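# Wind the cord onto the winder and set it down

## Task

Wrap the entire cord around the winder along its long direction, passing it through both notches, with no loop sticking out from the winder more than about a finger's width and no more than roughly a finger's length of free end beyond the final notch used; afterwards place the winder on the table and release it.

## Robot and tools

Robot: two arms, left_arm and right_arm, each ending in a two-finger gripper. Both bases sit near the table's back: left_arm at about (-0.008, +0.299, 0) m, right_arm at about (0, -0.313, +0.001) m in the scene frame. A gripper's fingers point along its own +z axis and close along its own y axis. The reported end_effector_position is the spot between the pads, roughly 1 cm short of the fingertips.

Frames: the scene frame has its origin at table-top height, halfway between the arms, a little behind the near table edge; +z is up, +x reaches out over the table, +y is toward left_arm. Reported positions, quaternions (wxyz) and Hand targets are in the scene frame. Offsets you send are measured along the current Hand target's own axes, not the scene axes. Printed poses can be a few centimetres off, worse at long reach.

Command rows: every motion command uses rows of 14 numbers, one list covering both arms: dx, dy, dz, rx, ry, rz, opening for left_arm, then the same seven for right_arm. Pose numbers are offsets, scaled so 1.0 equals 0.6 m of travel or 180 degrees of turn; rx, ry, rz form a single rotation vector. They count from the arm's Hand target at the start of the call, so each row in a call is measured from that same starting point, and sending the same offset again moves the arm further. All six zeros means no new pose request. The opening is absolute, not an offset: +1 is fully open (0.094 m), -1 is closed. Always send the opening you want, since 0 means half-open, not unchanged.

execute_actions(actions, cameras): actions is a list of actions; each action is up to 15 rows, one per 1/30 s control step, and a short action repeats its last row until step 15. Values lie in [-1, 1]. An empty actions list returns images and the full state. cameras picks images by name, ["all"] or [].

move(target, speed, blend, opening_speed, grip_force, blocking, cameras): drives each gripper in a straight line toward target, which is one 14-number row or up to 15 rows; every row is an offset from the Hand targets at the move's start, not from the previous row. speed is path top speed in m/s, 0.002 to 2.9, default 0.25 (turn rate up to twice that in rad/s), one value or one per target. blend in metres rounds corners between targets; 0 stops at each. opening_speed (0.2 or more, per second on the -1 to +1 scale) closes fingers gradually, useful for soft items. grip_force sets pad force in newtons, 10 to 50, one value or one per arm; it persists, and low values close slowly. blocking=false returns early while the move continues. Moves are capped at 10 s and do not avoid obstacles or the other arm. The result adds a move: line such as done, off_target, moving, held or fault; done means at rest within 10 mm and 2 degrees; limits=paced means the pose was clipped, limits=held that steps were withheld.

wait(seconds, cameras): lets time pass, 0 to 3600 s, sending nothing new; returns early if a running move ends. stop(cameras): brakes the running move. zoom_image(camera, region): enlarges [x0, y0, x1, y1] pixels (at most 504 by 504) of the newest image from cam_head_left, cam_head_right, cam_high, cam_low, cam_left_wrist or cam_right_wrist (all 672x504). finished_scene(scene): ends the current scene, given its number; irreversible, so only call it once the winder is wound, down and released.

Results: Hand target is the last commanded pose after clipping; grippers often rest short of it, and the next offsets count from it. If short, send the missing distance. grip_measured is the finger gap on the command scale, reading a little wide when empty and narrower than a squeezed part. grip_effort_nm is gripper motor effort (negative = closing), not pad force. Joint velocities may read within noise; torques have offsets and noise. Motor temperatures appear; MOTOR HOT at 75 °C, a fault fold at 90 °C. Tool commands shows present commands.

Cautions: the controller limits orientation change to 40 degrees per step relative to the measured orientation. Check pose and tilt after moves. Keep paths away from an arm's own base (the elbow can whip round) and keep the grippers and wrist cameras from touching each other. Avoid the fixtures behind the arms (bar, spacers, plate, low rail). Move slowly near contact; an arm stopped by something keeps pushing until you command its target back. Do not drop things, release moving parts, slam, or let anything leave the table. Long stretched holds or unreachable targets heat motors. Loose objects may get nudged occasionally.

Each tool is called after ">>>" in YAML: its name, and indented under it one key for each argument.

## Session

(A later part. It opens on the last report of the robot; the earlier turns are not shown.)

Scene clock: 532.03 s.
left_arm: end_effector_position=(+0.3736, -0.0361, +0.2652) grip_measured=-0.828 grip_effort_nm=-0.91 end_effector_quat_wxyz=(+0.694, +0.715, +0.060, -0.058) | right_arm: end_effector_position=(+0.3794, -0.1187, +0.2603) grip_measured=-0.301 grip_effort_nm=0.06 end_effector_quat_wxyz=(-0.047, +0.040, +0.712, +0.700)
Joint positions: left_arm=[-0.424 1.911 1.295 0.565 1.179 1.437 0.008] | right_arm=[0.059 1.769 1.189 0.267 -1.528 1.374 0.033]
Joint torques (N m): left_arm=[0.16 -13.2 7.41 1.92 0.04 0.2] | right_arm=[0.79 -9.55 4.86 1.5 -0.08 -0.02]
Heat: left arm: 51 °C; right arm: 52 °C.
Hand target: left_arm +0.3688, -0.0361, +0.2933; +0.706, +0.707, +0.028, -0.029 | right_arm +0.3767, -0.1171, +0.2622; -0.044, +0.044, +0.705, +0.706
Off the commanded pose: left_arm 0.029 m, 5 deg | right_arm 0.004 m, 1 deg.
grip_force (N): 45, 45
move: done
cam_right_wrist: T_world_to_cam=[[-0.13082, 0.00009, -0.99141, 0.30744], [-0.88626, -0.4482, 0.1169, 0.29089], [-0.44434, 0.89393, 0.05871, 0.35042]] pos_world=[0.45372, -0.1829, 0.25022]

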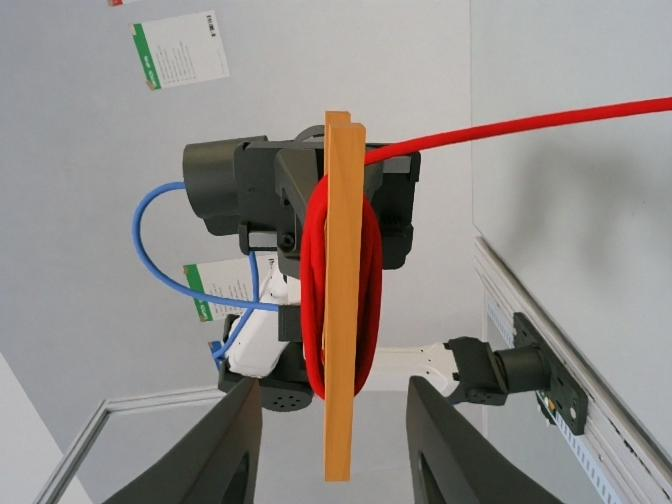

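>>> move:
  target: [0,0,0,0,0,0,-0.95, -0.0033,-0.0055,0.059,0,0,0.005,-0.3]
  speed: 0.08
  cameras: ["cam_right_wrist"]

Scene clock: 534.07 s.
left_arm: end_effector_position=(+0.3736, -0.0361, +0.2652) grip_measured=-0.828 grip_effort_nm=-0.91 end_effector_quat_wxyz=(+0.694, +0.715, +0.060, -0.058) | right_arm: end_effector_position=(+0.3768, -0.0842, +0.2679) grip_measured=-0.301 grip_effort_nm=0.07 end_effector_quat_wxyz=(-0.041, +0.038, +0.711, +0.701)
Joint positions: left_arm=[-0.424 1.911 1.295 0.565 1.179 1.437 0.008] | right_arm=[0.15 1.769 1.148 0.541 -1.434 1.595 0.033]
Joint torques (N m): left_arm=[0.18 -13.18 7.38 1.9 0.04 0.2] | right_arm=[0.8 -7.16 4.68 1.53 0.08 -0.02]
Heat: left arm: 51 °C; right arm: 52 °C.
Hand target: left_arm +0.3688, -0.0361, +0.2933; +0.706, +0.707, +0.028, -0.029 | right_arm +0.3783, -0.0817, +0.2587; -0.050, +0.049, +0.705, +0.706
Off the commanded pose: left_arm 0.029 m, 5 deg | right_arm 0.010 m, 2 deg.
grip_force (N): 45, 45
move: done
cam_right_wrist: T_world_to_cam=[[-0.11782, 0.00284, -0.99303, 0.3104], [-0.88989, -0.44409, 0.10432, 0.30817], [-0.4407, 0.89598, 0.05485, 0.31774]] pos_world=[0.45083, -0.14871, 0.25866]

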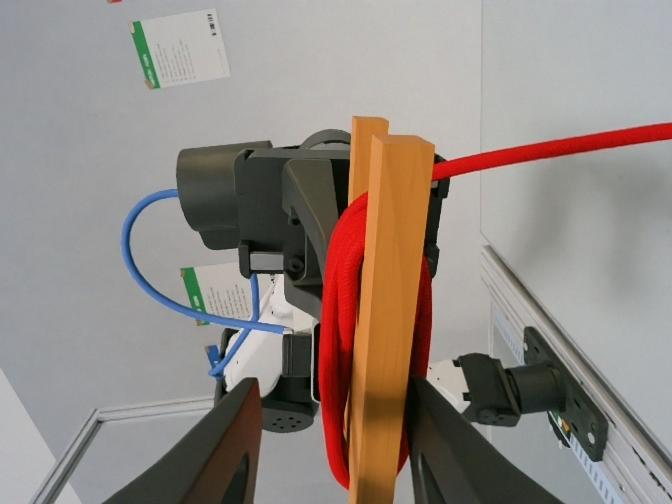

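>>> move:
  target: [0,0,0,0,0,0,-0.95, -0.003,-0.0083,0,0,0,0,-0.3]
  speed: 0.05
  cameras: ["cam_right_wrist"]

Scene clock: 535.57 s.
left_arm: end_effector_position=(+0.3736, -0.0361, +0.2652) grip_measured=-0.828 grip_effort_nm=-0.91 end_effector_quat_wxyz=(+0.694, +0.715, +0.060, -0.058) | right_arm: end_effector_position=(+0.3782, -0.0841, +0.2622) grip_measured=-0.301 grip_effort_nm=0.06 end_effector_quat_wxyz=(-0.041, +0.039, +0.707, +0.705)
Joint positions: left_arm=[-0.424 1.911 1.295 0.565 1.179 1.437 0.008] | right_arm=[0.15 1.793 1.118 0.679 -1.431 1.68 0.033]
Joint torques (N m): left_arm=[0.18 -13.19 7.39 1.9 0.04 0.19] | right_arm=[0.85 -7.06 4.52 1.57 0.08 0.04]
Heat: left arm: 51 °C; right arm: 51 °C.
Hand target: left_arm +0.3688, -0.0361, +0.2933; +0.706, +0.707, +0.028, -0.029 | right_arm +0.3794, -0.0817, +0.2535; -0.050, +0.049, +0.705, +0.706
Off the commanded pose: left_arm 0.029 m, 5 deg | right_arm 0.009 m, 2 deg.
grip_force (N): 45, 45
move: done
cam_right_wrist: T_world_to_cam=[[-0.11982, 0.01456, -0.99269, 0.30653], [-0.89092, -0.44279, 0.10104, 0.3115], [-0.43808, 0.89651, 0.06602, 0.31474]] pos_world=[0.45212, -0.14871, 0.25203]

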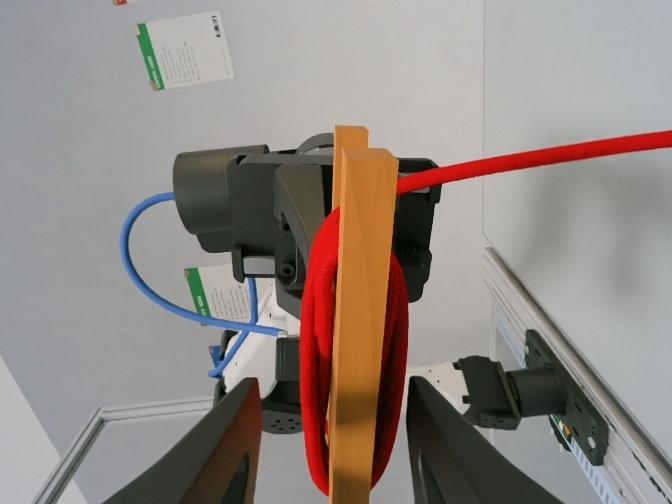

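>>> move:
  target: [0,0,0,0,0,0,-0.95, 0,-0.006,0,0,0,0.012,-0.3]
  speed: 0.05
  cameras: ["cam_right_wrist"]

Scene clock: 537.40 s.
left_arm: end_effector_position=(+0.3736, -0.0361, +0.2652) grip_measured=-0.828 grip_effort_nm=-0.91 end_effector_quat_wxyz=(+0.694, +0.715, +0.060, -0.058) | right_arm: end_effector_position=(+0.3781, -0.0842, +0.2584) grip_measured=-0.301 grip_effort_nm=0.06 end_effector_quat_wxyz=(-0.054, +0.053, +0.705, +0.705)
Joint positions: left_arm=[-0.424 1.911 1.295 0.565 1.179 1.437 0.008] | right_arm=[0.15 1.802 1.103 0.724 -1.43 1.739 0.033]
Joint torques (N m): left_arm=[0.18 -13.2 7.38 1.9 0.03 0.2] | right_arm=[0.87 -7.06 4.59 1.52 0.09 0.03]
Heat: left arm: 51 °C; right arm: 51 °C.
Hand target: left_arm +0.3688, -0.0361, +0.2933; +0.706, +0.707, +0.028, -0.029 | right_arm +0.3789, -0.0817, +0.2498; -0.063, +0.063, +0.704, +0.705
Off the commanded pose: left_arm 0.029 m, 5 deg | right_arm 0.009 m, 1 deg.
grip_force (N): 45, 45
move: done
cam_right_wrist: T_world_to_cam=[[-0.15773, 0.01752, -0.98733, 0.31589], [-0.88694, -0.44207, 0.13384, 0.30182], [-0.43413, 0.89681, 0.08527, 0.30854]] pos_world=[0.45146, -0.14881, 0.24518]

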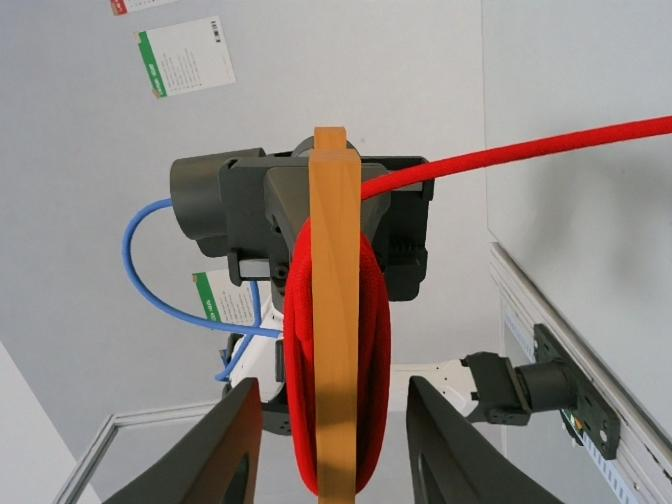

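>>> move:
  target: [0,0,0,0,0,0,-0.95, 0,0,0,0,0,0,-0.95]
  opening_speed: 0.4

>>> move:
  target: [0,0,0,0,0,0,-0.5, 0,0,0,0,0,0,-0.95]
  opening_speed: 0.5
  cameras: ["cam_right_wrist"]

Scene clock: 539.40 s.
left_arm: end_effector_position=(+0.3737, -0.0361, +0.2652) grip_measured=-0.828 grip_effort_nm=-0.91 end_effector_quat_wxyz=(+0.694, +0.715, +0.060, -0.057) | right_arm: end_effector_position=(+0.3781, -0.0842, +0.2584) grip_measured=-0.854 grip_effort_nm=-0.95 end_effector_quat_wxyz=(-0.054, +0.053, +0.705, +0.705)
Joint positions: left_arm=[-0.424 1.911 1.295 0.565 1.178 1.437 0.008] | right_arm=[0.15 1.802 1.103 0.724 -1.43 1.739 0.007]
Joint torques (N m): left_arm=[0.18 -13.16 7.35 1.9 0.04 0.2] | right_arm=[0.61 -7.1 4.6 1.51 0.1 -0.04]
Heat: left arm: 51 °C; right arm: 51 °C.
Hand target: left_arm +0.3689, -0.0361, +0.2933; +0.706, +0.707, +0.028, -0.029 | right_arm +0.3787, -0.0817, +0.2499; -0.063, +0.063, +0.705, +0.704
Off the commanded pose: left_arm 0.029 m, 5 deg | right_arm 0.009 m, 2 deg.
grip_force (N): 45, 45
move: done

Scene clock: 540.63 s.
left_arm: end_effector_position=(+0.3737, -0.0361, +0.2652) grip_measured=-0.503 grip_effort_nm=0.13 end_effector_quat_wxyz=(+0.694, +0.715, +0.060, -0.057) | right_arm: end_effector_position=(+0.3781, -0.0842, +0.2584) grip_measured=-0.855 grip_effort_nm=-0.95 end_effector_quat_wxyz=(-0.054, +0.053, +0.705, +0.705)
Joint positions: left_arm=[-0.424 1.911 1.295 0.565 1.178 1.438 0.023] | right_arm=[0.15 1.802 1.103 0.724 -1.43 1.739 0.007]
Joint torques (N m): left_arm=[0.21 -13.2 7.35 1.87 0.04 0.19] | right_arm=[0.88 -7.17 4.74 1.48 0.12 -0.04]
Heat: left arm: 51 °C; right arm: 50 °C.
Hand target: left_arm +0.3689, -0.0361, +0.2933; +0.706, +0.707, +0.028, -0.029 | right_arm +0.3787, -0.0817, +0.2499; -0.063, +0.063, +0.705, +0.704
Off the commanded pose: left_arm 0.029 m, 5 deg | right_arm 0.009 m, 2 deg.
grip_force (N): 45, 45
move: done
cam_right_wrist: T_world_to_cam=[[-0.15773, 0.01752, -0.98733, 0.31599], [-0.88694, -0.44207, 0.13384, 0.30181], [-0.43413, 0.89681, 0.08527, 0.30853]] pos_world=[0.45146, -0.14881, 0.24529]

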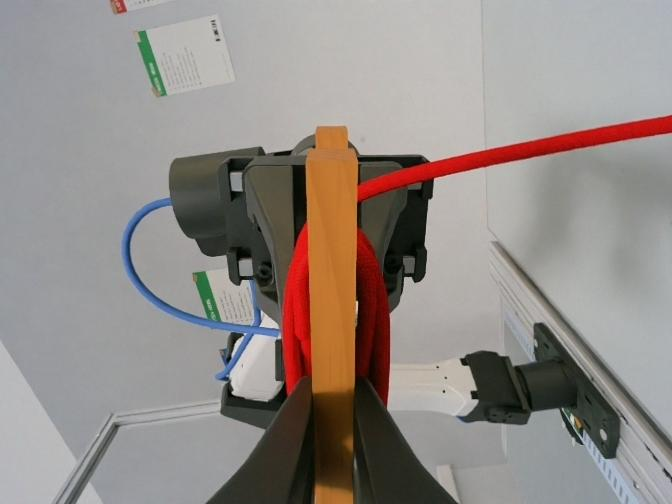

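>>> move:
  target:
    - [0,-0.04,0,0,0,0,-0.5, 0,0,0,0,0,0,-0.95]
    - [0,-0.04,-0.2,0,0,0,-0.5, 0,0,0,0,0,0,-0.95]
  speed: 0.12
  cameras: ["cam_right_wrist", "cam_left_wrist"]

Scene clock: 543.70 s.
left_arm: end_effector_position=(+0.3769, +0.0810, +0.2545) grip_measured=-0.502 grip_effort_nm=0.12 end_effector_quat_wxyz=(+0.701, +0.710, +0.059, -0.042) | right_arm: end_effector_position=(+0.3774, -0.0829, +0.2557) grip_measured=-0.855 grip_effort_nm=-0.95 end_effector_quat_wxyz=(-0.058, +0.054, +0.705, +0.705)
Joint positions: left_arm=[-0.141 1.83 1.12 0.672 1.439 1.451 0.023] | right_arm=[0.154 1.806 1.099 0.724 -1.43 1.739 0.007]
Joint torques (N m): left_arm=[0.96 -11.63 5.05 1.85 0.33 0.04] | right_arm=[0.51 -7.64 4.9 1.46 0.11 -0.06]
Heat: left arm: 51 °C; right arm: 50 °C.
Hand target: left_arm +0.3671, +0.0840, +0.2695; +0.707, +0.707, +0.028, -0.029 | right_arm +0.3787, -0.0817, +0.2500; -0.063, +0.062, +0.705, +0.704
Off the commanded pose: left_arm 0.018 m, 4 deg | right_arm 0.006 m, 1 deg.
grip_force (N): 45, 45
move: off_target (left_arm)
cam_left_wrist: T_world_to_cam=[[-0.16895, 0.02193, -0.98538, 0.31213], [0.89621, 0.4195, -0.14432, -0.29543], [0.4102, -0.90749, -0.09053, 0.02829]] pos_world=[0.30589, 0.14277, 0.26749]
cam_right_wrist: T_world_to_cam=[[-0.16525, 0.01592, -0.98612, 0.31555], [-0.8844, -0.44492, 0.14103, 0.29907], [-0.4365, 0.89543, 0.0876, 0.30749]] pos_world=[0.45086, -0.1473, 0.24206]
Images, in order (width x height): cam_left_wrist 672x504, cam_right_wrist 672x504.

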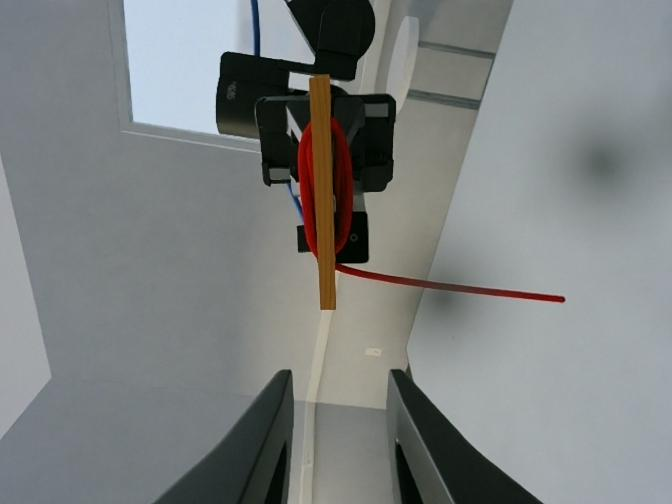

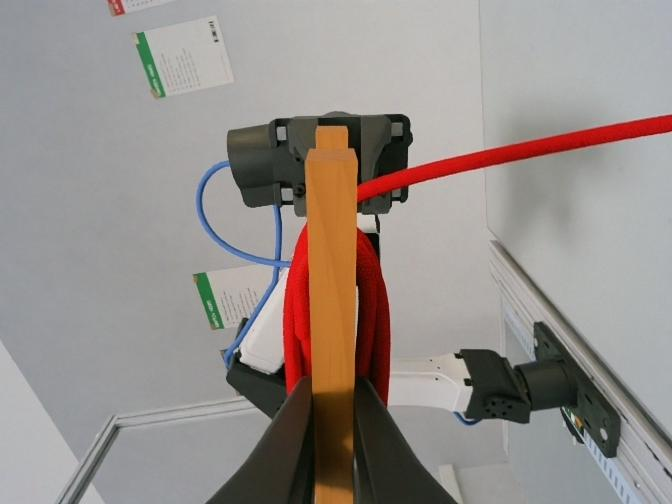

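>>> move:
  target:
    - [0,0,0,0,0,0,-0.5, 0,0,0,0,0,-0.42,-0.95]
    - [0,0,0,0,0,0,-0.5, 0,0,0,0,0,-0.778,-0.95]
  speed: 0.22
  blend: [0.05,0]
  cameras: ["cam_left_wrist", "cam_right_wrist", "cam_low"]

Scene clock: 551.53 s.
left_arm: end_effector_position=(+0.3764, +0.0811, +0.2559) grip_measured=-0.502 grip_effort_nm=0.12 end_effector_quat_wxyz=(+0.702, +0.709, +0.057, -0.040) | right_arm: end_effector_position=(+0.3805, -0.0824, +0.2400) grip_measured=-0.855 grip_effort_nm=-0.96 end_effector_quat_wxyz=(+0.636, -0.635, +0.308, +0.312)
Joint positions: left_arm=[-0.141 1.83 1.116 0.701 1.439 1.433 0.023] | right_arm=[0.154 1.852 1.075 0.824 -1.43 -0.624 0.007]
Joint torques (N m): left_arm=[0.92 -11.3 5.01 1.87 0.32 0.01] | right_arm=[0.54 -10.74 5.68 1.21 0.08 -0.13]
Heat: left arm: 50 °C; right arm: 49 °C.
Hand target: left_arm +0.3670, +0.0840, +0.2694; +0.707, +0.707, +0.028, -0.029 | right_arm +0.3788, -0.0817, +0.2500; +0.640, -0.641, +0.300, +0.300
Off the commanded pose: left_arm 0.017 m, 4 deg | right_arm 0.010 m, 2 deg.
grip_force (N): 45, 45
move: done
cam_left_wrist: T_world_to_cam=[[-0.16307, 0.01888, -0.98643, 0.31176], [0.89726, 0.41862, -0.14031, -0.29617], [0.41029, -0.90797, -0.0852, 0.02728]] pos_world=[0.30539, 0.14287, 0.2683]
cam_right_wrist: T_world_to_cam=[[0.79204, 0.01911, 0.61016, -0.44654], [0.55602, -0.4352, -0.70813, -0.03924], [0.252, 0.90013, -0.35532, 0.15452]] pos_world=[0.33655, -0.14763, 0.29958]
Images, in order (width x height): cam_low 672x504, cam_left_wrist 672x504, cam_right_wrist 672x504.

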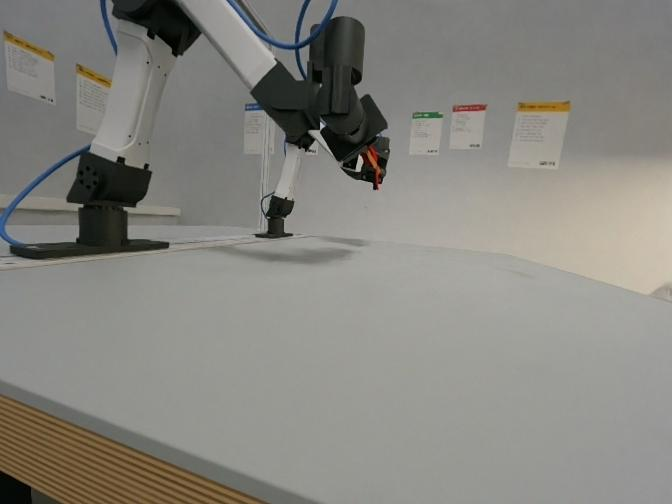

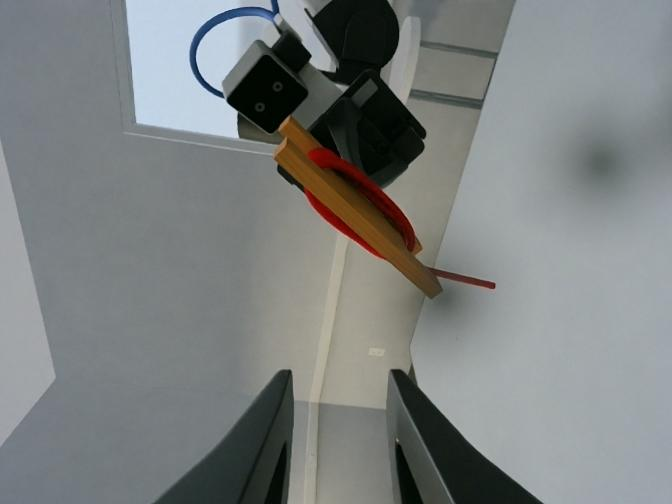

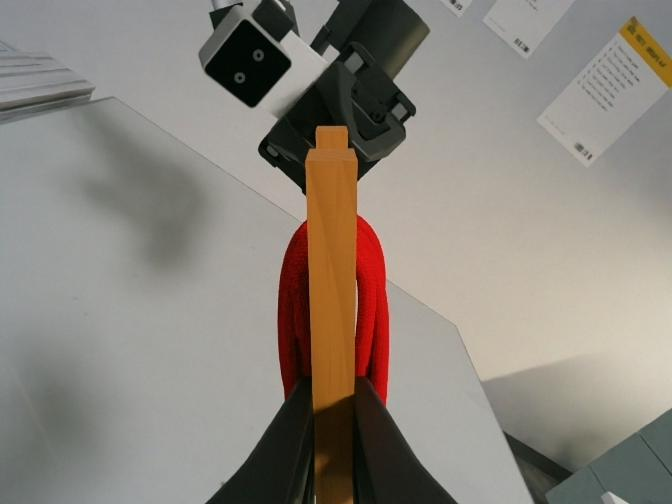

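>>> move:
  target:
    - [-0.1047,-0.0905,-0.1433,0,0,-0.46,-0.5, 0.0795,0.0661,0.0333,0,0,0,-0.95]
    - [-0.1047,-0.0905,-0.1433,-0.0875,0.6625,-0.6625,0.48, 0.1987,0.1653,0.0833,0,0,0,-0.95]
  speed: 0.3
  blend: [0.03,0]
  cameras: ["cam_left_wrist", "cam_low", "cam_right_wrist", "cam_high"]

Scene clock: 561.67 s.
left_arm: end_effector_position=(+0.2970, +0.1711, +0.2162) grip_measured=+0.477 grip_effort_nm=0.13 end_effector_quat_wxyz=(+0.086, +0.004, +0.996, -0.004) | right_arm: end_effector_position=(+0.3786, -0.0346, +0.0972) grip_measured=-0.855 grip_effort_nm=-0.96 end_effector_quat_wxyz=(+0.636, -0.641, +0.305, +0.303)
Joint positions: left_arm=[-0.446 1.711 1.806 -1.514 -0.047 -0.402 0.069] | right_arm=[0.276 2.257 0.993 1.247 -1.304 -0.707 0.007]
Joint torques (N m): left_arm=[-0.01 -5.74 7.5 0.65 -0.15 -0.04] | right_arm=[0.83 -8.65 4.04 1.72 0.16 0]
Heat: left arm: 47 °C; right arm: 48 °C.
Hand target: left_arm +0.3000, +0.1699, +0.2204; +0.091, +0.000, +0.996, +0.000 | right_arm +0.3790, -0.0320, +0.0948; +0.640, -0.641, +0.300, +0.300
Off the commanded pose: left_arm 0.005 m, 1 deg | right_arm 0.004 m, 1 deg.
grip_force (N): 45, 45
move: done
cam_left_wrist: T_world_to_cam=[[0.01501, -0.99963, 0.02285, 0.16113], [-0.97237, -0.00927, 0.23324, 0.27954], [-0.23294, -0.02572, -0.97215, 0.37007]] pos_world=[0.3556, 0.17318, 0.29089]
cam_right_wrist: T_world_to_cam=[[0.78012, 0.02302, 0.62521, -0.35567], [0.56795, -0.44518, -0.69228, -0.12489], [0.26239, 0.89515, -0.36036, 0.05762]] pos_world=[0.33327, -0.09899, 0.15667]
Images, in order (width x height): cam_high 672x504, cam_low 672x504, cam_left_wrist 672x504, cam_right_wrist 672x504.

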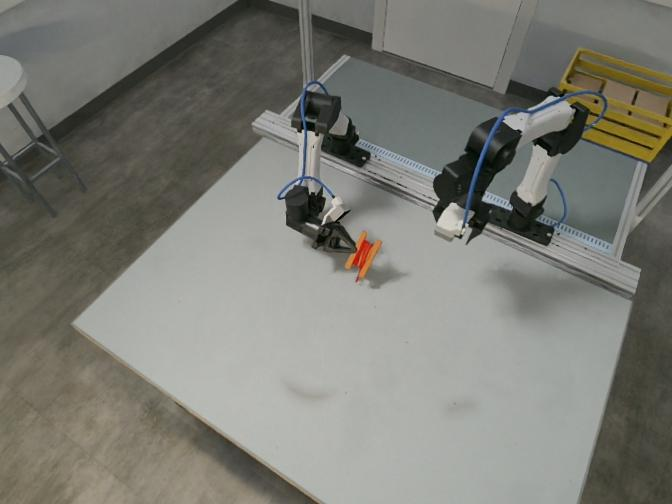

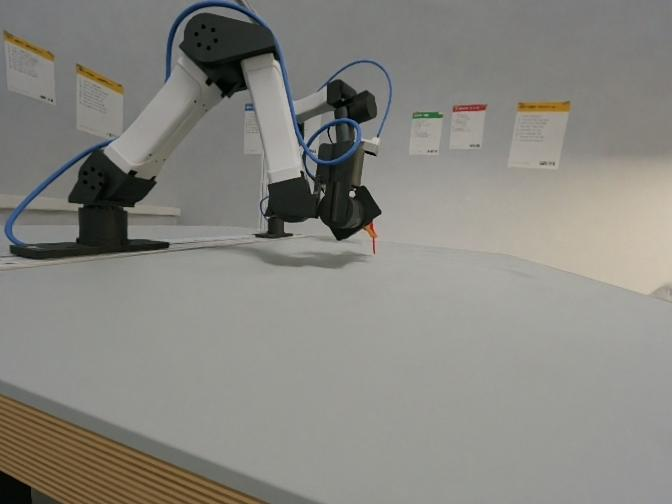

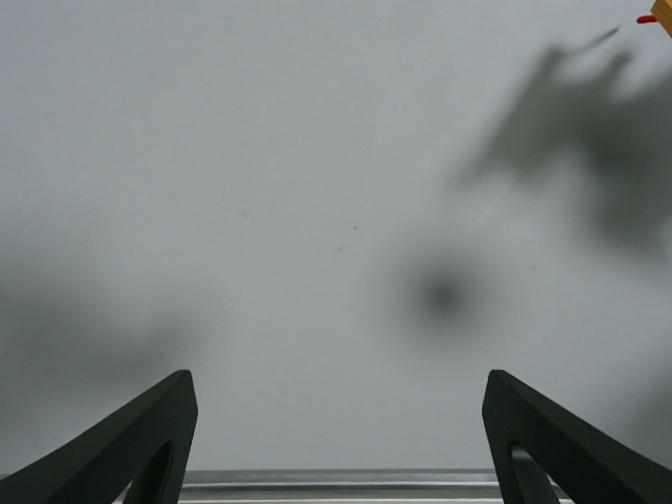

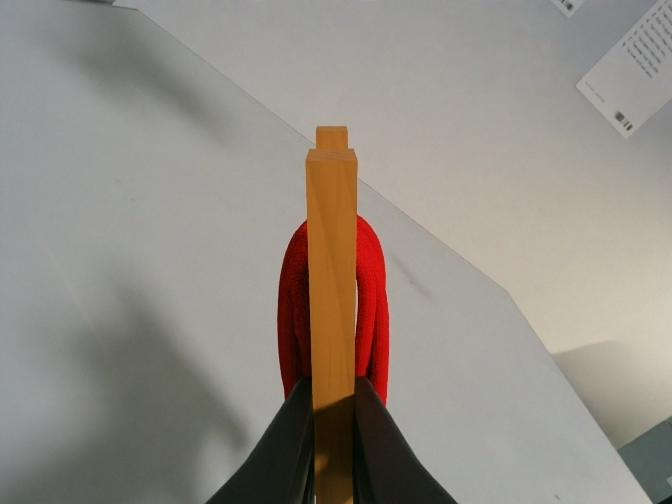

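>>> move:
  target: [-0.0778,-0.3167,0.0567,0,0,0.022,0.48, 0,0,0,0,0,0,-0.95]
  speed: 0.2
  cameras: ["cam_left_wrist", "cam_low"]

Scene clock: 564.87 s.
left_arm: end_effector_position=(+0.3496, -0.0197, +0.1946) grip_measured=+0.478 grip_effort_nm=0.13 end_effector_quat_wxyz=(+0.136, +0.045, +0.989, -0.041) | right_arm: end_effector_position=(+0.3786, -0.0346, +0.0972) grip_measured=-0.855 grip_effort_nm=-0.96 end_effector_quat_wxyz=(+0.636, -0.641, +0.305, +0.303)
Joint positions: left_arm=[-0.789 2.297 2.554 -1.572 -0.097 -0.656 0.069] | right_arm=[0.276 2.257 0.993 1.247 -1.304 -0.707 0.007]
Joint torques (N m): left_arm=[0.31 -9.89 7.17 0.83 -0.19 0] | right_arm=[0.8 -8.62 3.84 1.68 0.07 0.01]
Heat: left arm: 47 °C; right arm: 49 °C.
Hand target: left_arm +0.3521, -0.0200, +0.1954; +0.091, +0.035, +0.995, +0.003 | right_arm +0.3790, -0.0320, +0.0948; +0.640, -0.641, +0.300, +0.300
Off the commanded pose: left_arm 0.003 m, 7 deg | right_arm 0.004 m, 1 deg.
joint sent to its limit (left arm) — joint 4 (wrist pitch), lower limit. The joint targets are off in orientation, not in position.
grip_force (N): 45, 45
move: off_target (left_arm)
cam_left_wrist: T_world_to_cam=[[-0.07757, -0.9931, 0.08799, -0.01005], [-0.98724, 0.08882, 0.13219, 0.36077], [-0.13909, -0.07661, -0.98731, 0.32556]] pos_world=[0.40066, -0.01708, 0.27463]
Images, in order (width x height): cam_low 672x504, cam_left_wrist 672x504.

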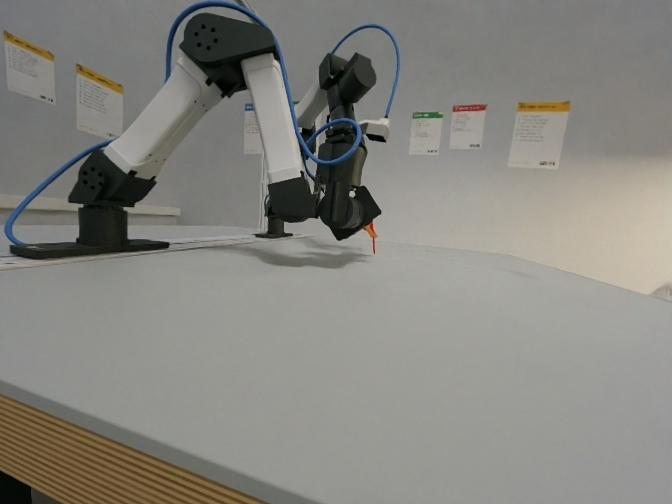

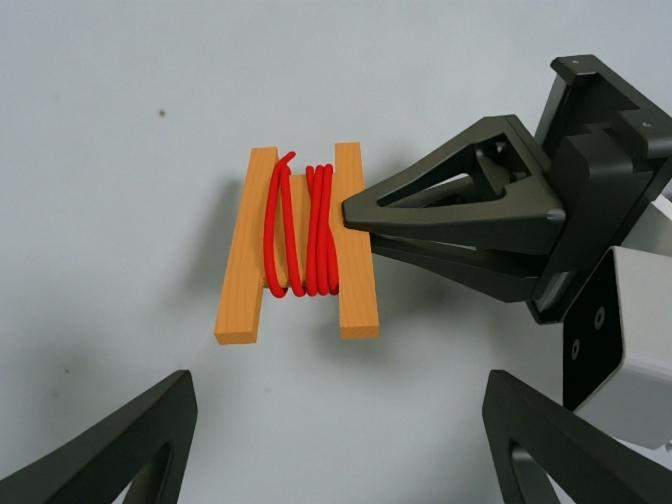

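>>> move:
  target: [-0.0053,0.0105,0.0688,0,0.035,0,0.48, 0,0,0,0,0,0,-0.95]
  speed: 0.12
  cameras: ["cam_left_wrist"]

Scene clock: 567.17 s.
left_arm: end_effector_position=(+0.3595, -0.0156, +0.1554) grip_measured=+0.478 grip_effort_nm=0.13 end_effector_quat_wxyz=(+0.087, +0.034, +0.995, -0.033) | right_arm: end_effector_position=(+0.3786, -0.0346, +0.0972) grip_measured=-0.855 grip_effort_nm=-0.96 end_effector_quat_wxyz=(+0.636, -0.641, +0.305, +0.303)
Joint positions: left_arm=[-0.751 2.38 2.554 -1.572 -0.042 -0.647 0.069] | right_arm=[0.276 2.257 0.993 1.247 -1.304 -0.707 0.007]
Joint torques (N m): left_arm=[1.22 -10.63 7.02 0.67 0.04 0.19] | right_arm=[0.92 -8.44 4.16 1.73 0.05 0.02]
Heat: left arm: 47 °C; right arm: 49 °C.
Hand target: left_arm +0.3632, -0.0140, +0.1556; +0.036, +0.034, +0.999, +0.005 | right_arm +0.3790, -0.0320, +0.0948; +0.640, -0.641, +0.300, +0.300
Off the commanded pose: left_arm 0.004 m, 7 deg | right_arm 0.004 m, 1 deg.
joint sent to its limit (left arm) — joint 4 (wrist pitch), lower limit. The joint targets are off in orientation, not in position.
grip_force (N): 45, 45
move: off_target (left_arm)
cam_left_wrist: T_world_to_cam=[[-0.0498, -0.99587, 0.07586, -0.00994], [-0.97115, 0.06602, 0.22917, 0.35421], [-0.23323, -0.06225, -0.97043, 0.32004]] pos_world=[0.41814, -0.01336, 0.23016]

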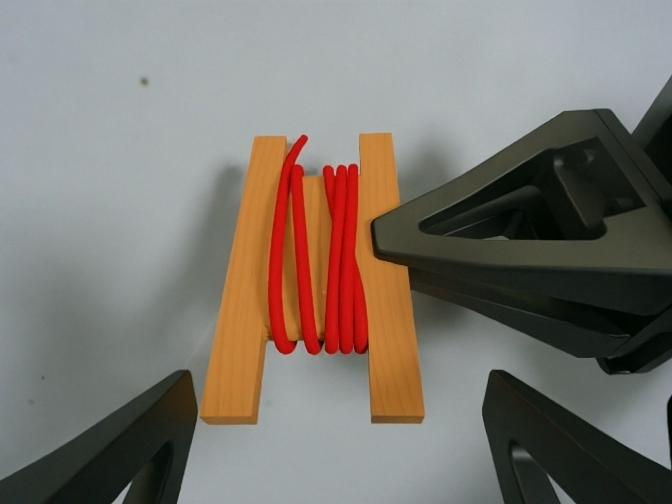

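>>> move:
  target: [0.0025,0.0063,0.046,0,0.0,0,0.48, 0,0,0,0,0,0,-0.95]
  speed: 0.08
  cameras: ["cam_left_wrist", "cam_right_wrist"]

Scene clock: 569.83 s.
left_arm: end_effector_position=(+0.3623, -0.0143, +0.1341) grip_measured=+0.478 grip_effort_nm=0.13 end_effector_quat_wxyz=(+0.069, +0.034, +0.997, -0.019) | right_arm: end_effector_position=(+0.3787, -0.0346, +0.0971) grip_measured=-0.855 grip_effort_nm=-0.96 end_effector_quat_wxyz=(+0.636, -0.641, +0.305, +0.303)
Joint positions: left_arm=[-0.745 2.426 2.554 -1.573 -0.04 -0.643 0.069] | right_arm=[0.276 2.258 0.993 1.247 -1.303 -0.707 0.007]
Joint torques (N m): left_arm=[1.28 -10.81 5.09 0.57 0 0.2] | right_arm=[0.64 -8.5 4 1.69 0.07 0.02]
Heat: left arm: 46 °C; right arm: 49 °C.
Hand target: left_arm +0.3638, -0.0099, +0.1279; +0.036, +0.034, +0.999, +0.005 | right_arm +0.3790, -0.0320, +0.0948; +0.640, -0.641, +0.300, +0.300
Off the commanded pose: left_arm 0.008 m, 5 deg | right_arm 0.003 m, 1 deg.
joint sent to its limit (left arm) — joint 4 (wrist pitch), lower limit. The joint targets are off in orientation, not in position.
grip_force (N): 45, 45
move: off_target (left_arm)
cam_left_wrist: T_world_to_cam=[[-0.04553, -0.99781, 0.048, -0.00475], [-0.96234, 0.0567, 0.26589, 0.35337], [-0.26803, -0.03409, -0.96281, 0.31212]] pos_world=[0.4235, -0.01413, 0.20678]
cam_right_wrist: T_world_to_cam=[[0.78036, 0.0228, 0.62491, -0.35574], [0.56753, -0.44545, -0.69245, -0.12488], [0.26258, 0.89502, -0.36055, 0.05751]] pos_world=[0.33338, -0.09899, 0.15657]

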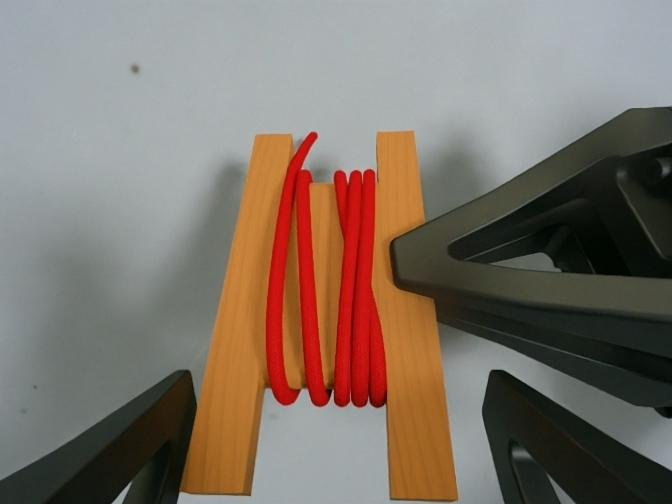

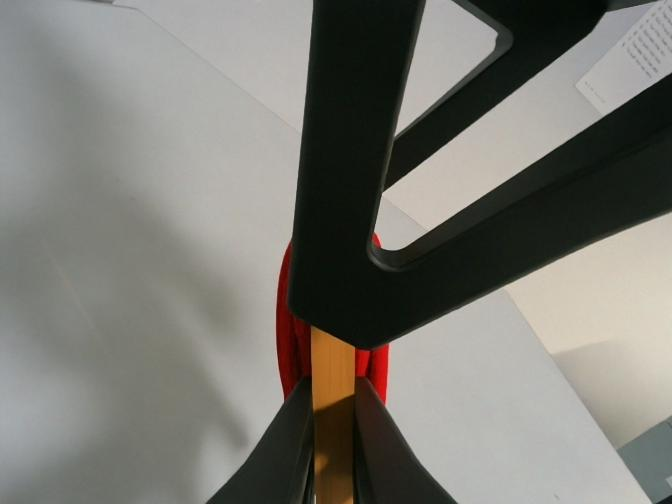

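>>> move:
  target: [0,0.0075,0.0055,0,0.0,0,0.48, 0,0,0,0,0,0,-0.95]
  speed: 0.06
  cameras: ["cam_left_wrist", "cam_right_wrist"]

Scene clock: 571.00 s.
left_arm: end_effector_position=(+0.3639, -0.0104, +0.1322) grip_measured=+0.478 grip_effort_nm=0.13 end_effector_quat_wxyz=(+0.066, +0.034, +0.997, -0.016) | right_arm: end_effector_position=(+0.3787, -0.0346, +0.0971) grip_measured=-0.855 grip_effort_nm=-0.96 end_effector_quat_wxyz=(+0.636, -0.641, +0.305, +0.303)
Joint positions: left_arm=[-0.737 2.426 2.547 -1.573 -0.04 -0.636 0.069] | right_arm=[0.276 2.258 0.993 1.247 -1.303 -0.707 0.007]
Joint torques (N m): left_arm=[1.21 -11.06 4.59 0.59 0 0.26] | right_arm=[0.57 -8.54 4.03 1.68 0.07 -0.01]
Heat: left arm: 46 °C; right arm: 49 °C.
Hand target: left_arm +0.3643, -0.0055, +0.1247; +0.036, +0.035, +0.999, +0.005 | right_arm +0.3790, -0.0320, +0.0948; +0.640, -0.641, +0.300, +0.300
Off the commanded pose: left_arm 0.009 m, 4 deg | right_arm 0.003 m, 1 deg.
joint sent to its limit (left arm) — joint 4 (wrist pitch), lower limit. The joint targets still meet the commanded pose.
grip_force (N): 45, 45
move: off_target (left_arm)
cam_left_wrist: T_world_to_cam=[[-0.044, -0.9981, 0.04304, -0.00058], [-0.96082, 0.05408, 0.27184, 0.3539], [-0.27365, -0.02939, -0.96138, 0.31274]] pos_world=[0.42559, -0.01052, 0.20449]
cam_right_wrist: T_world_to_cam=[[0.78036, 0.0228, 0.62491, -0.35574], [0.56753, -0.44545, -0.69245, -0.12488], [0.26258, 0.89502, -0.36055, 0.05751]] pos_world=[0.33338, -0.09899, 0.15657]

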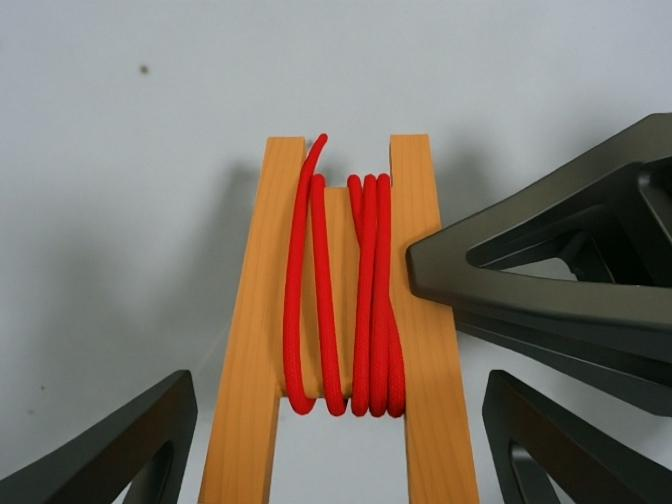

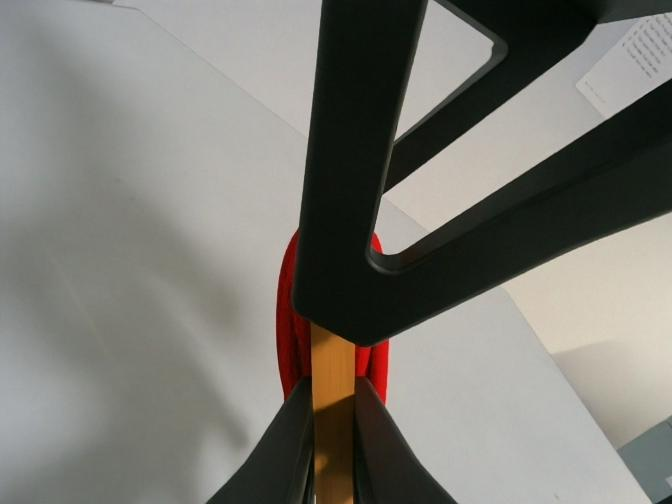

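>>> move:
  target: [0,0,0,0,0,0,0.0, 0,0,0,0,0,0,-0.95]
  opening_speed: 0.4
  grip_force: [15, 45]
  cameras: ["cam_left_wrist"]

Scene clock: 573.07 s.
left_arm: end_effector_position=(+0.3639, -0.0104, +0.1322) grip_measured=+0.223 grip_effort_nm=-0.34 end_effector_quat_wxyz=(+0.066, +0.034, +0.997, -0.016) | right_arm: end_effector_position=(+0.3787, -0.0346, +0.0971) grip_measured=-0.855 grip_effort_nm=-0.96 end_effector_quat_wxyz=(+0.636, -0.641, +0.305, +0.303)
Joint positions: left_arm=[-0.737 2.426 2.547 -1.573 -0.04 -0.634 0.057] | right_arm=[0.276 2.258 0.993 1.247 -1.303 -0.707 0.007]
Joint torques (N m): left_arm=[1.21 -11.04 4.53 0.56 -0.01 0.2] | right_arm=[0.83 -8.53 3.95 1.71 0.07 0]
Heat: left arm: 46 °C; right arm: 49 °C.
Hand target: left_arm +0.3644, -0.0055, +0.1247; +0.036, +0.034, +0.999, +0.005 | right_arm +0.3790, -0.0320, +0.0949; +0.640, -0.641, +0.300, +0.299
Off the commanded pose: left_arm 0.009 m, 4 deg | right_arm 0.003 m, 1 deg.
joint sent to its limit (left arm) — joint 4 (wrist pitch), lower limit. The joint targets still meet the commanded pose.
grip_force (N): 15, 45
move: done
cam_left_wrist: T_world_to_cam=[[-0.04552, -0.99804, 0.0429, 0], [-0.96074, 0.0555, 0.27183, 0.35389], [-0.27368, -0.02884, -0.96139, 0.31276]] pos_world=[0.42559, -0.01062, 0.20449]

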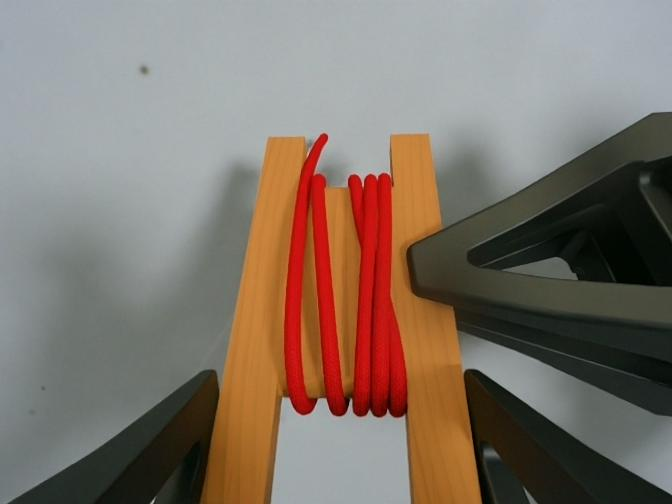

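>>> move:
  target: [0,0,0,0,0,0,0.0, 0,0,0,0,0,0,-0.5]
  opening_speed: 0.4

>>> move:
  target: [0,0,0,0,0,0,0.0, 0,0,-0.2,0,0,0,-0.5]
  speed: 0.12
  cameras: ["cam_left_wrist", "cam_right_wrist", "cam_low"]

Scene clock: 574.77 s.
left_arm: end_effector_position=(+0.3639, -0.0105, +0.1322) grip_measured=+0.222 grip_effort_nm=-0.36 end_effector_quat_wxyz=(+0.066, +0.035, +0.997, -0.016) | right_arm: end_effector_position=(+0.3787, -0.0346, +0.0977) grip_measured=-0.502 grip_effort_nm=0.07 end_effector_quat_wxyz=(+0.637, -0.641, +0.303, +0.302)
Joint positions: left_arm=[-0.737 2.426 2.547 -1.573 -0.039 -0.634 0.057] | right_arm=[0.276 2.258 0.993 1.252 -1.303 -0.707 0.023]
Joint torques (N m): left_arm=[1.22 -11.19 4.51 0.57 0 0.18] | right_arm=[0.99 -8.68 3.86 1.68 0.04 0]
Heat: left arm: 46 °C; right arm: 49 °C.
Hand target: left_arm +0.3644, -0.0055, +0.1247; +0.036, +0.034, +0.999, +0.005 | right_arm +0.3790, -0.0320, +0.0949; +0.640, -0.641, +0.300, +0.299
Off the commanded pose: left_arm 0.009 m, 4 deg | right_arm 0.004 m, 1 deg.
joint sent to its limit (left arm) — joint 4 (wrist pitch), lower limit. The joint targets still meet the commanded pose.
grip_force (N): 15, 45
move: done

Scene clock: 576.40 s.
left_arm: end_effector_position=(+0.3639, -0.0105, +0.1322) grip_measured=+0.222 grip_effort_nm=-0.36 end_effector_quat_wxyz=(+0.066, +0.035, +0.997, -0.016) | right_arm: end_effector_position=(+0.3839, -0.1498, +0.0865) grip_measured=-0.502 grip_effort_nm=0.06 end_effector_quat_wxyz=(+0.639, -0.626, +0.333, +0.298)
Joint positions: left_arm=[-0.737 2.426 2.547 -1.573 -0.039 -0.634 0.057] | right_arm=[-0.021 2.247 0.912 1.257 -1.547 -0.731 0.023]
Joint torques (N m): left_arm=[1.24 -11.04 4.57 0.57 0 0.18] | right_arm=[-0.13 -11.45 2.36 1.45 -0.24 -0.15]
Heat: left arm: 46 °C; right arm: 49 °C.
Hand target: left_arm +0.3644, -0.0055, +0.1247; +0.036, +0.034, +0.999, +0.005 | right_arm +0.3791, -0.1520, +0.0951; +0.640, -0.641, +0.300, +0.299
Off the commanded pose: left_arm 0.009 m, 4 deg | right_arm 0.010 m, 4 deg.
joint sent to its limit (left arm) — joint 4 (wrist pitch), lower limit. The joint targets still meet the commanded pose.
joint sent to its limit (right arm) — joint 5 (wrist yaw), lower limit. The joint targets still meet the commanded pose.
grip_force (N): 15, 45
move: off_target (right_arm)
cam_left_wrist: T_world_to_cam=[[-0.04595, -0.99801, 0.04316, 0.00002], [-0.96066, 0.05599, 0.27203, 0.35373], [-0.2739, -0.02896, -0.96132, 0.31281]] pos_world=[0.42549, -0.01072, 0.20449]
cam_right_wrist: T_world_to_cam=[[0.80268, -0.02206, 0.59601, -0.36329], [0.51705, -0.47236, -0.71382, -0.16922], [0.29727, 0.88113, -0.36775, 0.14058]] pos_world=[0.33731, -0.21181, 0.14742]
Images, in order (width x height): cam_low 672x504, cam_left_wrist 672x504, cam_right_wrist 672x504.

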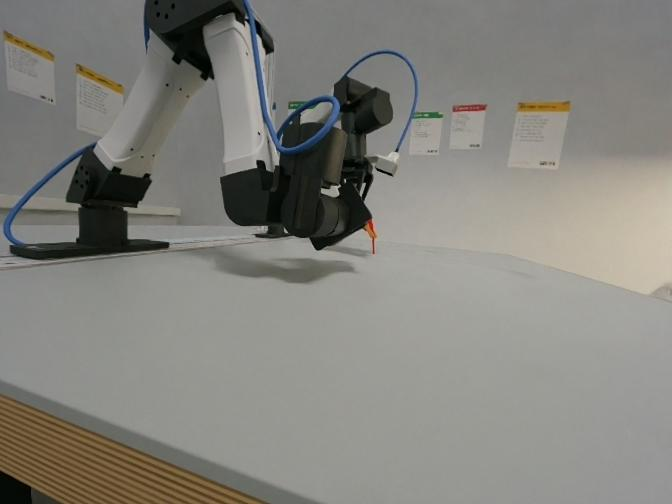

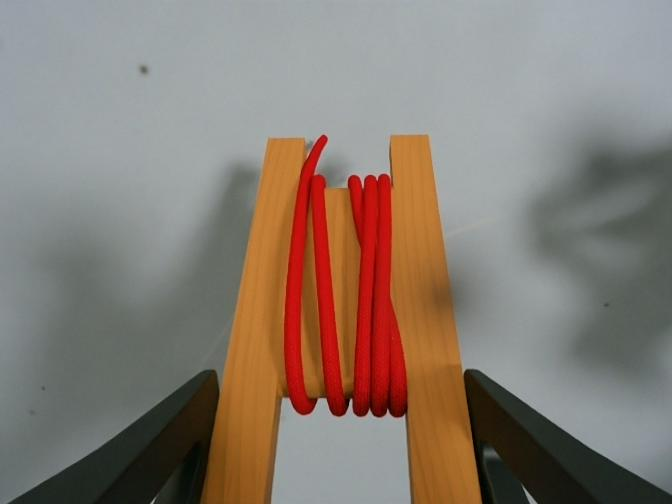

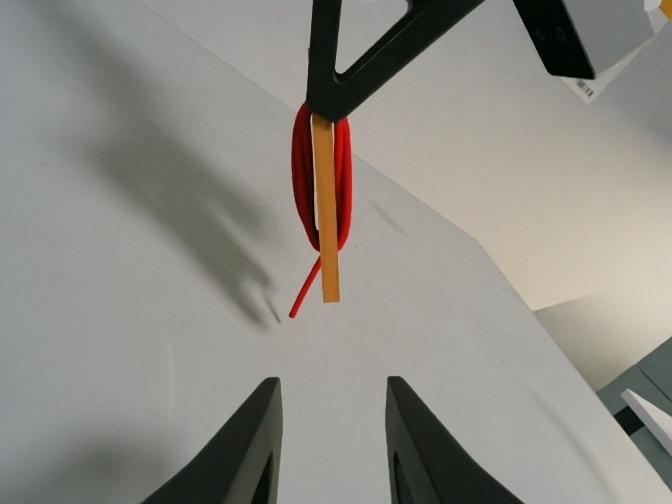

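>>> move:
  target: [0.0024,-0.0004,0.0332,0,-0.0194,0,0.0, 0,0,0,0,0,0,-0.5]
  speed: 0.06
  cameras: ["cam_right_wrist"]

Scene clock: 578.27 s.
left_arm: end_effector_position=(+0.3592, -0.0008, +0.0860) grip_measured=+0.222 grip_effort_nm=-0.36 end_effector_quat_wxyz=(+0.037, +0.035, +0.999, +0.020) | right_arm: end_effector_position=(+0.3837, -0.1498, +0.0864) grip_measured=-0.502 grip_effort_nm=0.07 end_effector_quat_wxyz=(+0.639, -0.626, +0.333, +0.298)
Joint positions: left_arm=[-0.737 2.426 2.362 -1.479 -0.06 -0.634 0.057] | right_arm=[-0.021 2.247 0.912 1.257 -1.547 -0.732 0.023]
Joint torques (N m): left_arm=[0.12 -16.72 4.67 0.76 -0.16 0.06] | right_arm=[-0.25 -11.41 2.4 1.51 -0.32 -0.21]
Heat: left arm: 46 °C; right arm: 50 °C.
Hand target: left_arm +0.3644, -0.0055, +0.1048; +0.067, +0.035, +0.997, +0.004 | right_arm +0.3790, -0.1520, +0.0951; +0.640, -0.641, +0.300, +0.300
Off the commanded pose: left_arm 0.020 m, 4 deg | right_arm 0.010 m, 4 deg.
joint sent to its limit (right arm) — joint 5 (wrist yaw), lower limit. The joint targets still meet the commanded pose.
grip_force (N): 15, 45
move: off_target (left_arm)
cam_right_wrist: T_world_to_cam=[[0.80252, -0.02143, 0.59624, -0.36292], [0.51762, -0.47196, -0.71367, -0.16937], [0.29669, 0.88136, -0.36767, 0.14092]] pos_world=[0.33711, -0.21191, 0.14732]

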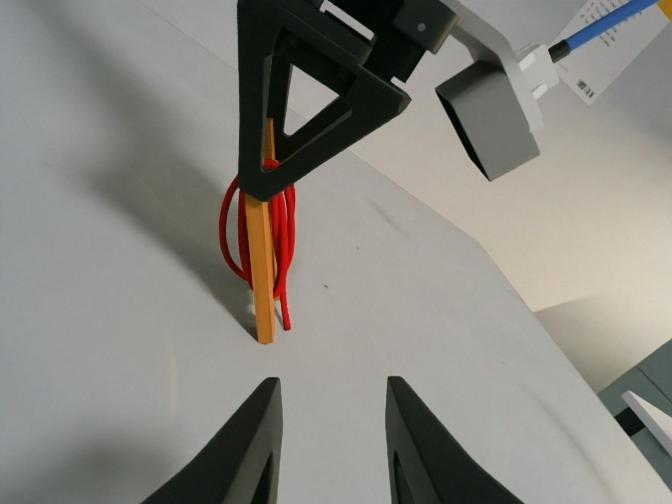

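>>> zoom_image:
  camera: "cam_right_wrist"
  region: [180, 100, 380, 370]

Scaled by 1.867 from the camera's image (finer frame: 960x720).

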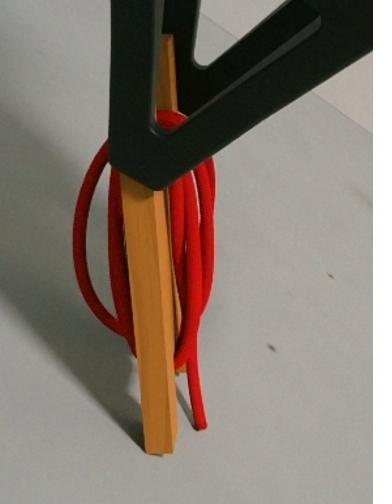

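>>> move:
  target: [-0.0048,0.0008,-0.0664,0,0,0,0.0, 0,0,0,0,0,0,-0.5]
  speed: 0.08
  cameras: ["cam_right_wrist", "cam_left_wrist"]

Scene clock: 580.30 s.
left_arm: end_effector_position=(+0.3613, -0.0033, +0.1207) grip_measured=+0.222 grip_effort_nm=-0.36 end_effector_quat_wxyz=(+0.056, +0.034, +0.998, +0.005) | right_arm: end_effector_position=(+0.3837, -0.1498, +0.0864) grip_measured=-0.502 grip_effort_nm=0.06 end_effector_quat_wxyz=(+0.639, -0.626, +0.333, +0.298)
Joint positions: left_arm=[-0.737 2.426 2.502 -1.571 -0.06 -0.634 0.057] | right_arm=[-0.021 2.247 0.912 1.257 -1.547 -0.732 0.023]
Joint torques (N m): left_arm=[-0.06 -15.6 7.49 0.48 -0.18 0.07] | right_arm=[-0.31 -11.54 2.41 1.46 -0.24 -0.25]
Heat: left arm: 47 °C; right arm: 50 °C.
Hand target: left_arm +0.3620, -0.0054, +0.1446; +0.067, +0.035, +0.997, +0.004 | right_arm +0.3790, -0.1520, +0.0951; +0.640, -0.641, +0.300, +0.300
Off the commanded pose: left_arm 0.024 m, 1 deg | right_arm 0.010 m, 4 deg.
joint sent to its limit (left arm) — joint 4 (wrist pitch), lower limit. The joint targets still meet the commanded pose.
joint sent to its limit (right arm) — joint 5 (wrist yaw), lower limit. The joint targets still meet the commanded pose.
grip_force (N): 15, 45
move: off_target (left_arm)
cam_left_wrist: T_world_to_cam=[[-0.04262, -0.99909, 0.00073, 0.01147], [-0.95554, 0.04098, 0.29199, 0.34969], [-0.29175, 0.01175, -0.95642, 0.30722]] pos_world=[0.42427, -0.00648, 0.19172]
cam_right_wrist: T_world_to_cam=[[0.80252, -0.02143, 0.59624, -0.36292], [0.51762, -0.47196, -0.71367, -0.16937], [0.29669, 0.88136, -0.36767, 0.14092]] pos_world=[0.33711, -0.21191, 0.14732]
Images, in order (width x height): cam_left_wrist 672x504, cam_right_wrist 672x504.

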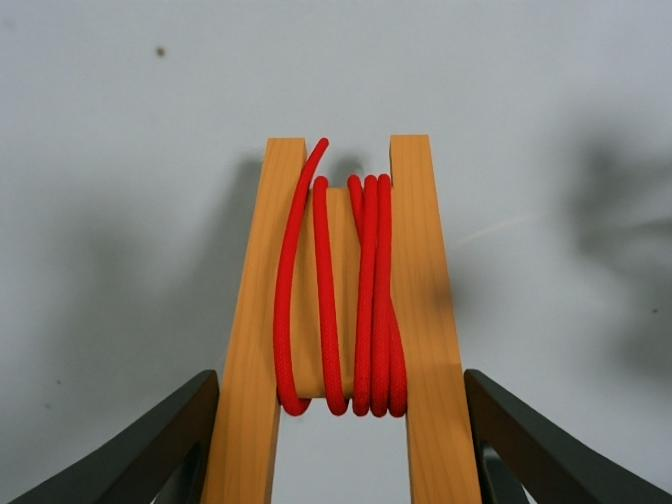

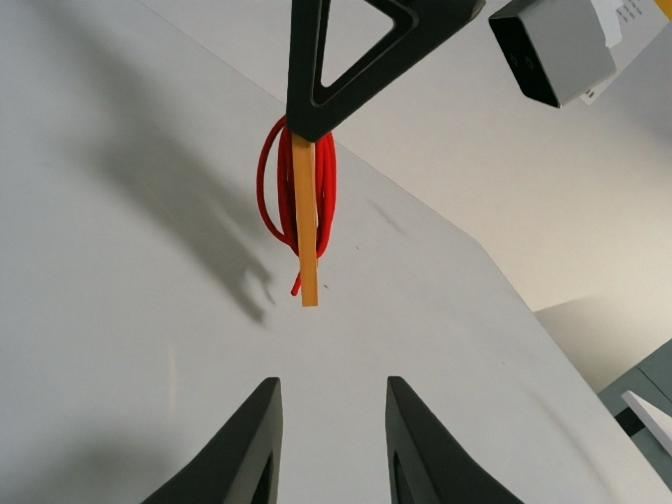

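>>> move:
  target: [0.0081,-0.0008,0.0605,0,0,0,0.0, 0,0,0,0,0,0,-0.5]
  speed: 0.05
  cameras: ["cam_right_wrist"]

Scene clock: 583.67 s.
left_arm: end_effector_position=(+0.3571, -0.0005, +0.0863) grip_measured=+0.222 grip_effort_nm=-0.36 end_effector_quat_wxyz=(+0.035, +0.036, +0.998, +0.022) | right_arm: end_effector_position=(+0.3837, -0.1498, +0.0864) grip_measured=-0.502 grip_effort_nm=0.07 end_effector_quat_wxyz=(+0.639, -0.626, +0.333, +0.298)
Joint positions: left_arm=[-0.74 2.423 2.358 -1.484 -0.061 -0.634 0.057] | right_arm=[-0.021 2.247 0.912 1.257 -1.547 -0.732 0.023]
Joint torques (N m): left_arm=[0.1 -17.22 4.66 0.7 -0.17 0.02] | right_arm=[0.02 -11.66 2.45 1.48 -0.28 -0.24]
Heat: left arm: 48 °C; right arm: 51 °C.
Hand target: left_arm +0.3620, -0.0052, +0.1078; +0.067, +0.034, +0.997, +0.004 | right_arm +0.3790, -0.1520, +0.0951; +0.640, -0.641, +0.300, +0.300
Off the commanded pose: left_arm 0.023 m, 4 deg | right_arm 0.010 m, 4 deg.
joint sent to its limit (right arm) — joint 5 (wrist yaw), lower limit. The joint targets still meet the commanded pose.
grip_force (N): 15, 45
move: off_target (left_arm)
cam_right_wrist: T_world_to_cam=[[0.80252, -0.02143, 0.59624, -0.36292], [0.51762, -0.47196, -0.71367, -0.16937], [0.29669, 0.88136, -0.36767, 0.14092]] pos_world=[0.33711, -0.21191, 0.14732]

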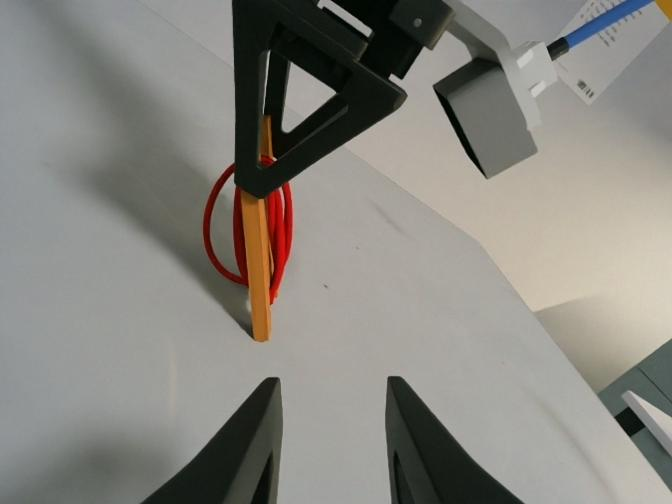

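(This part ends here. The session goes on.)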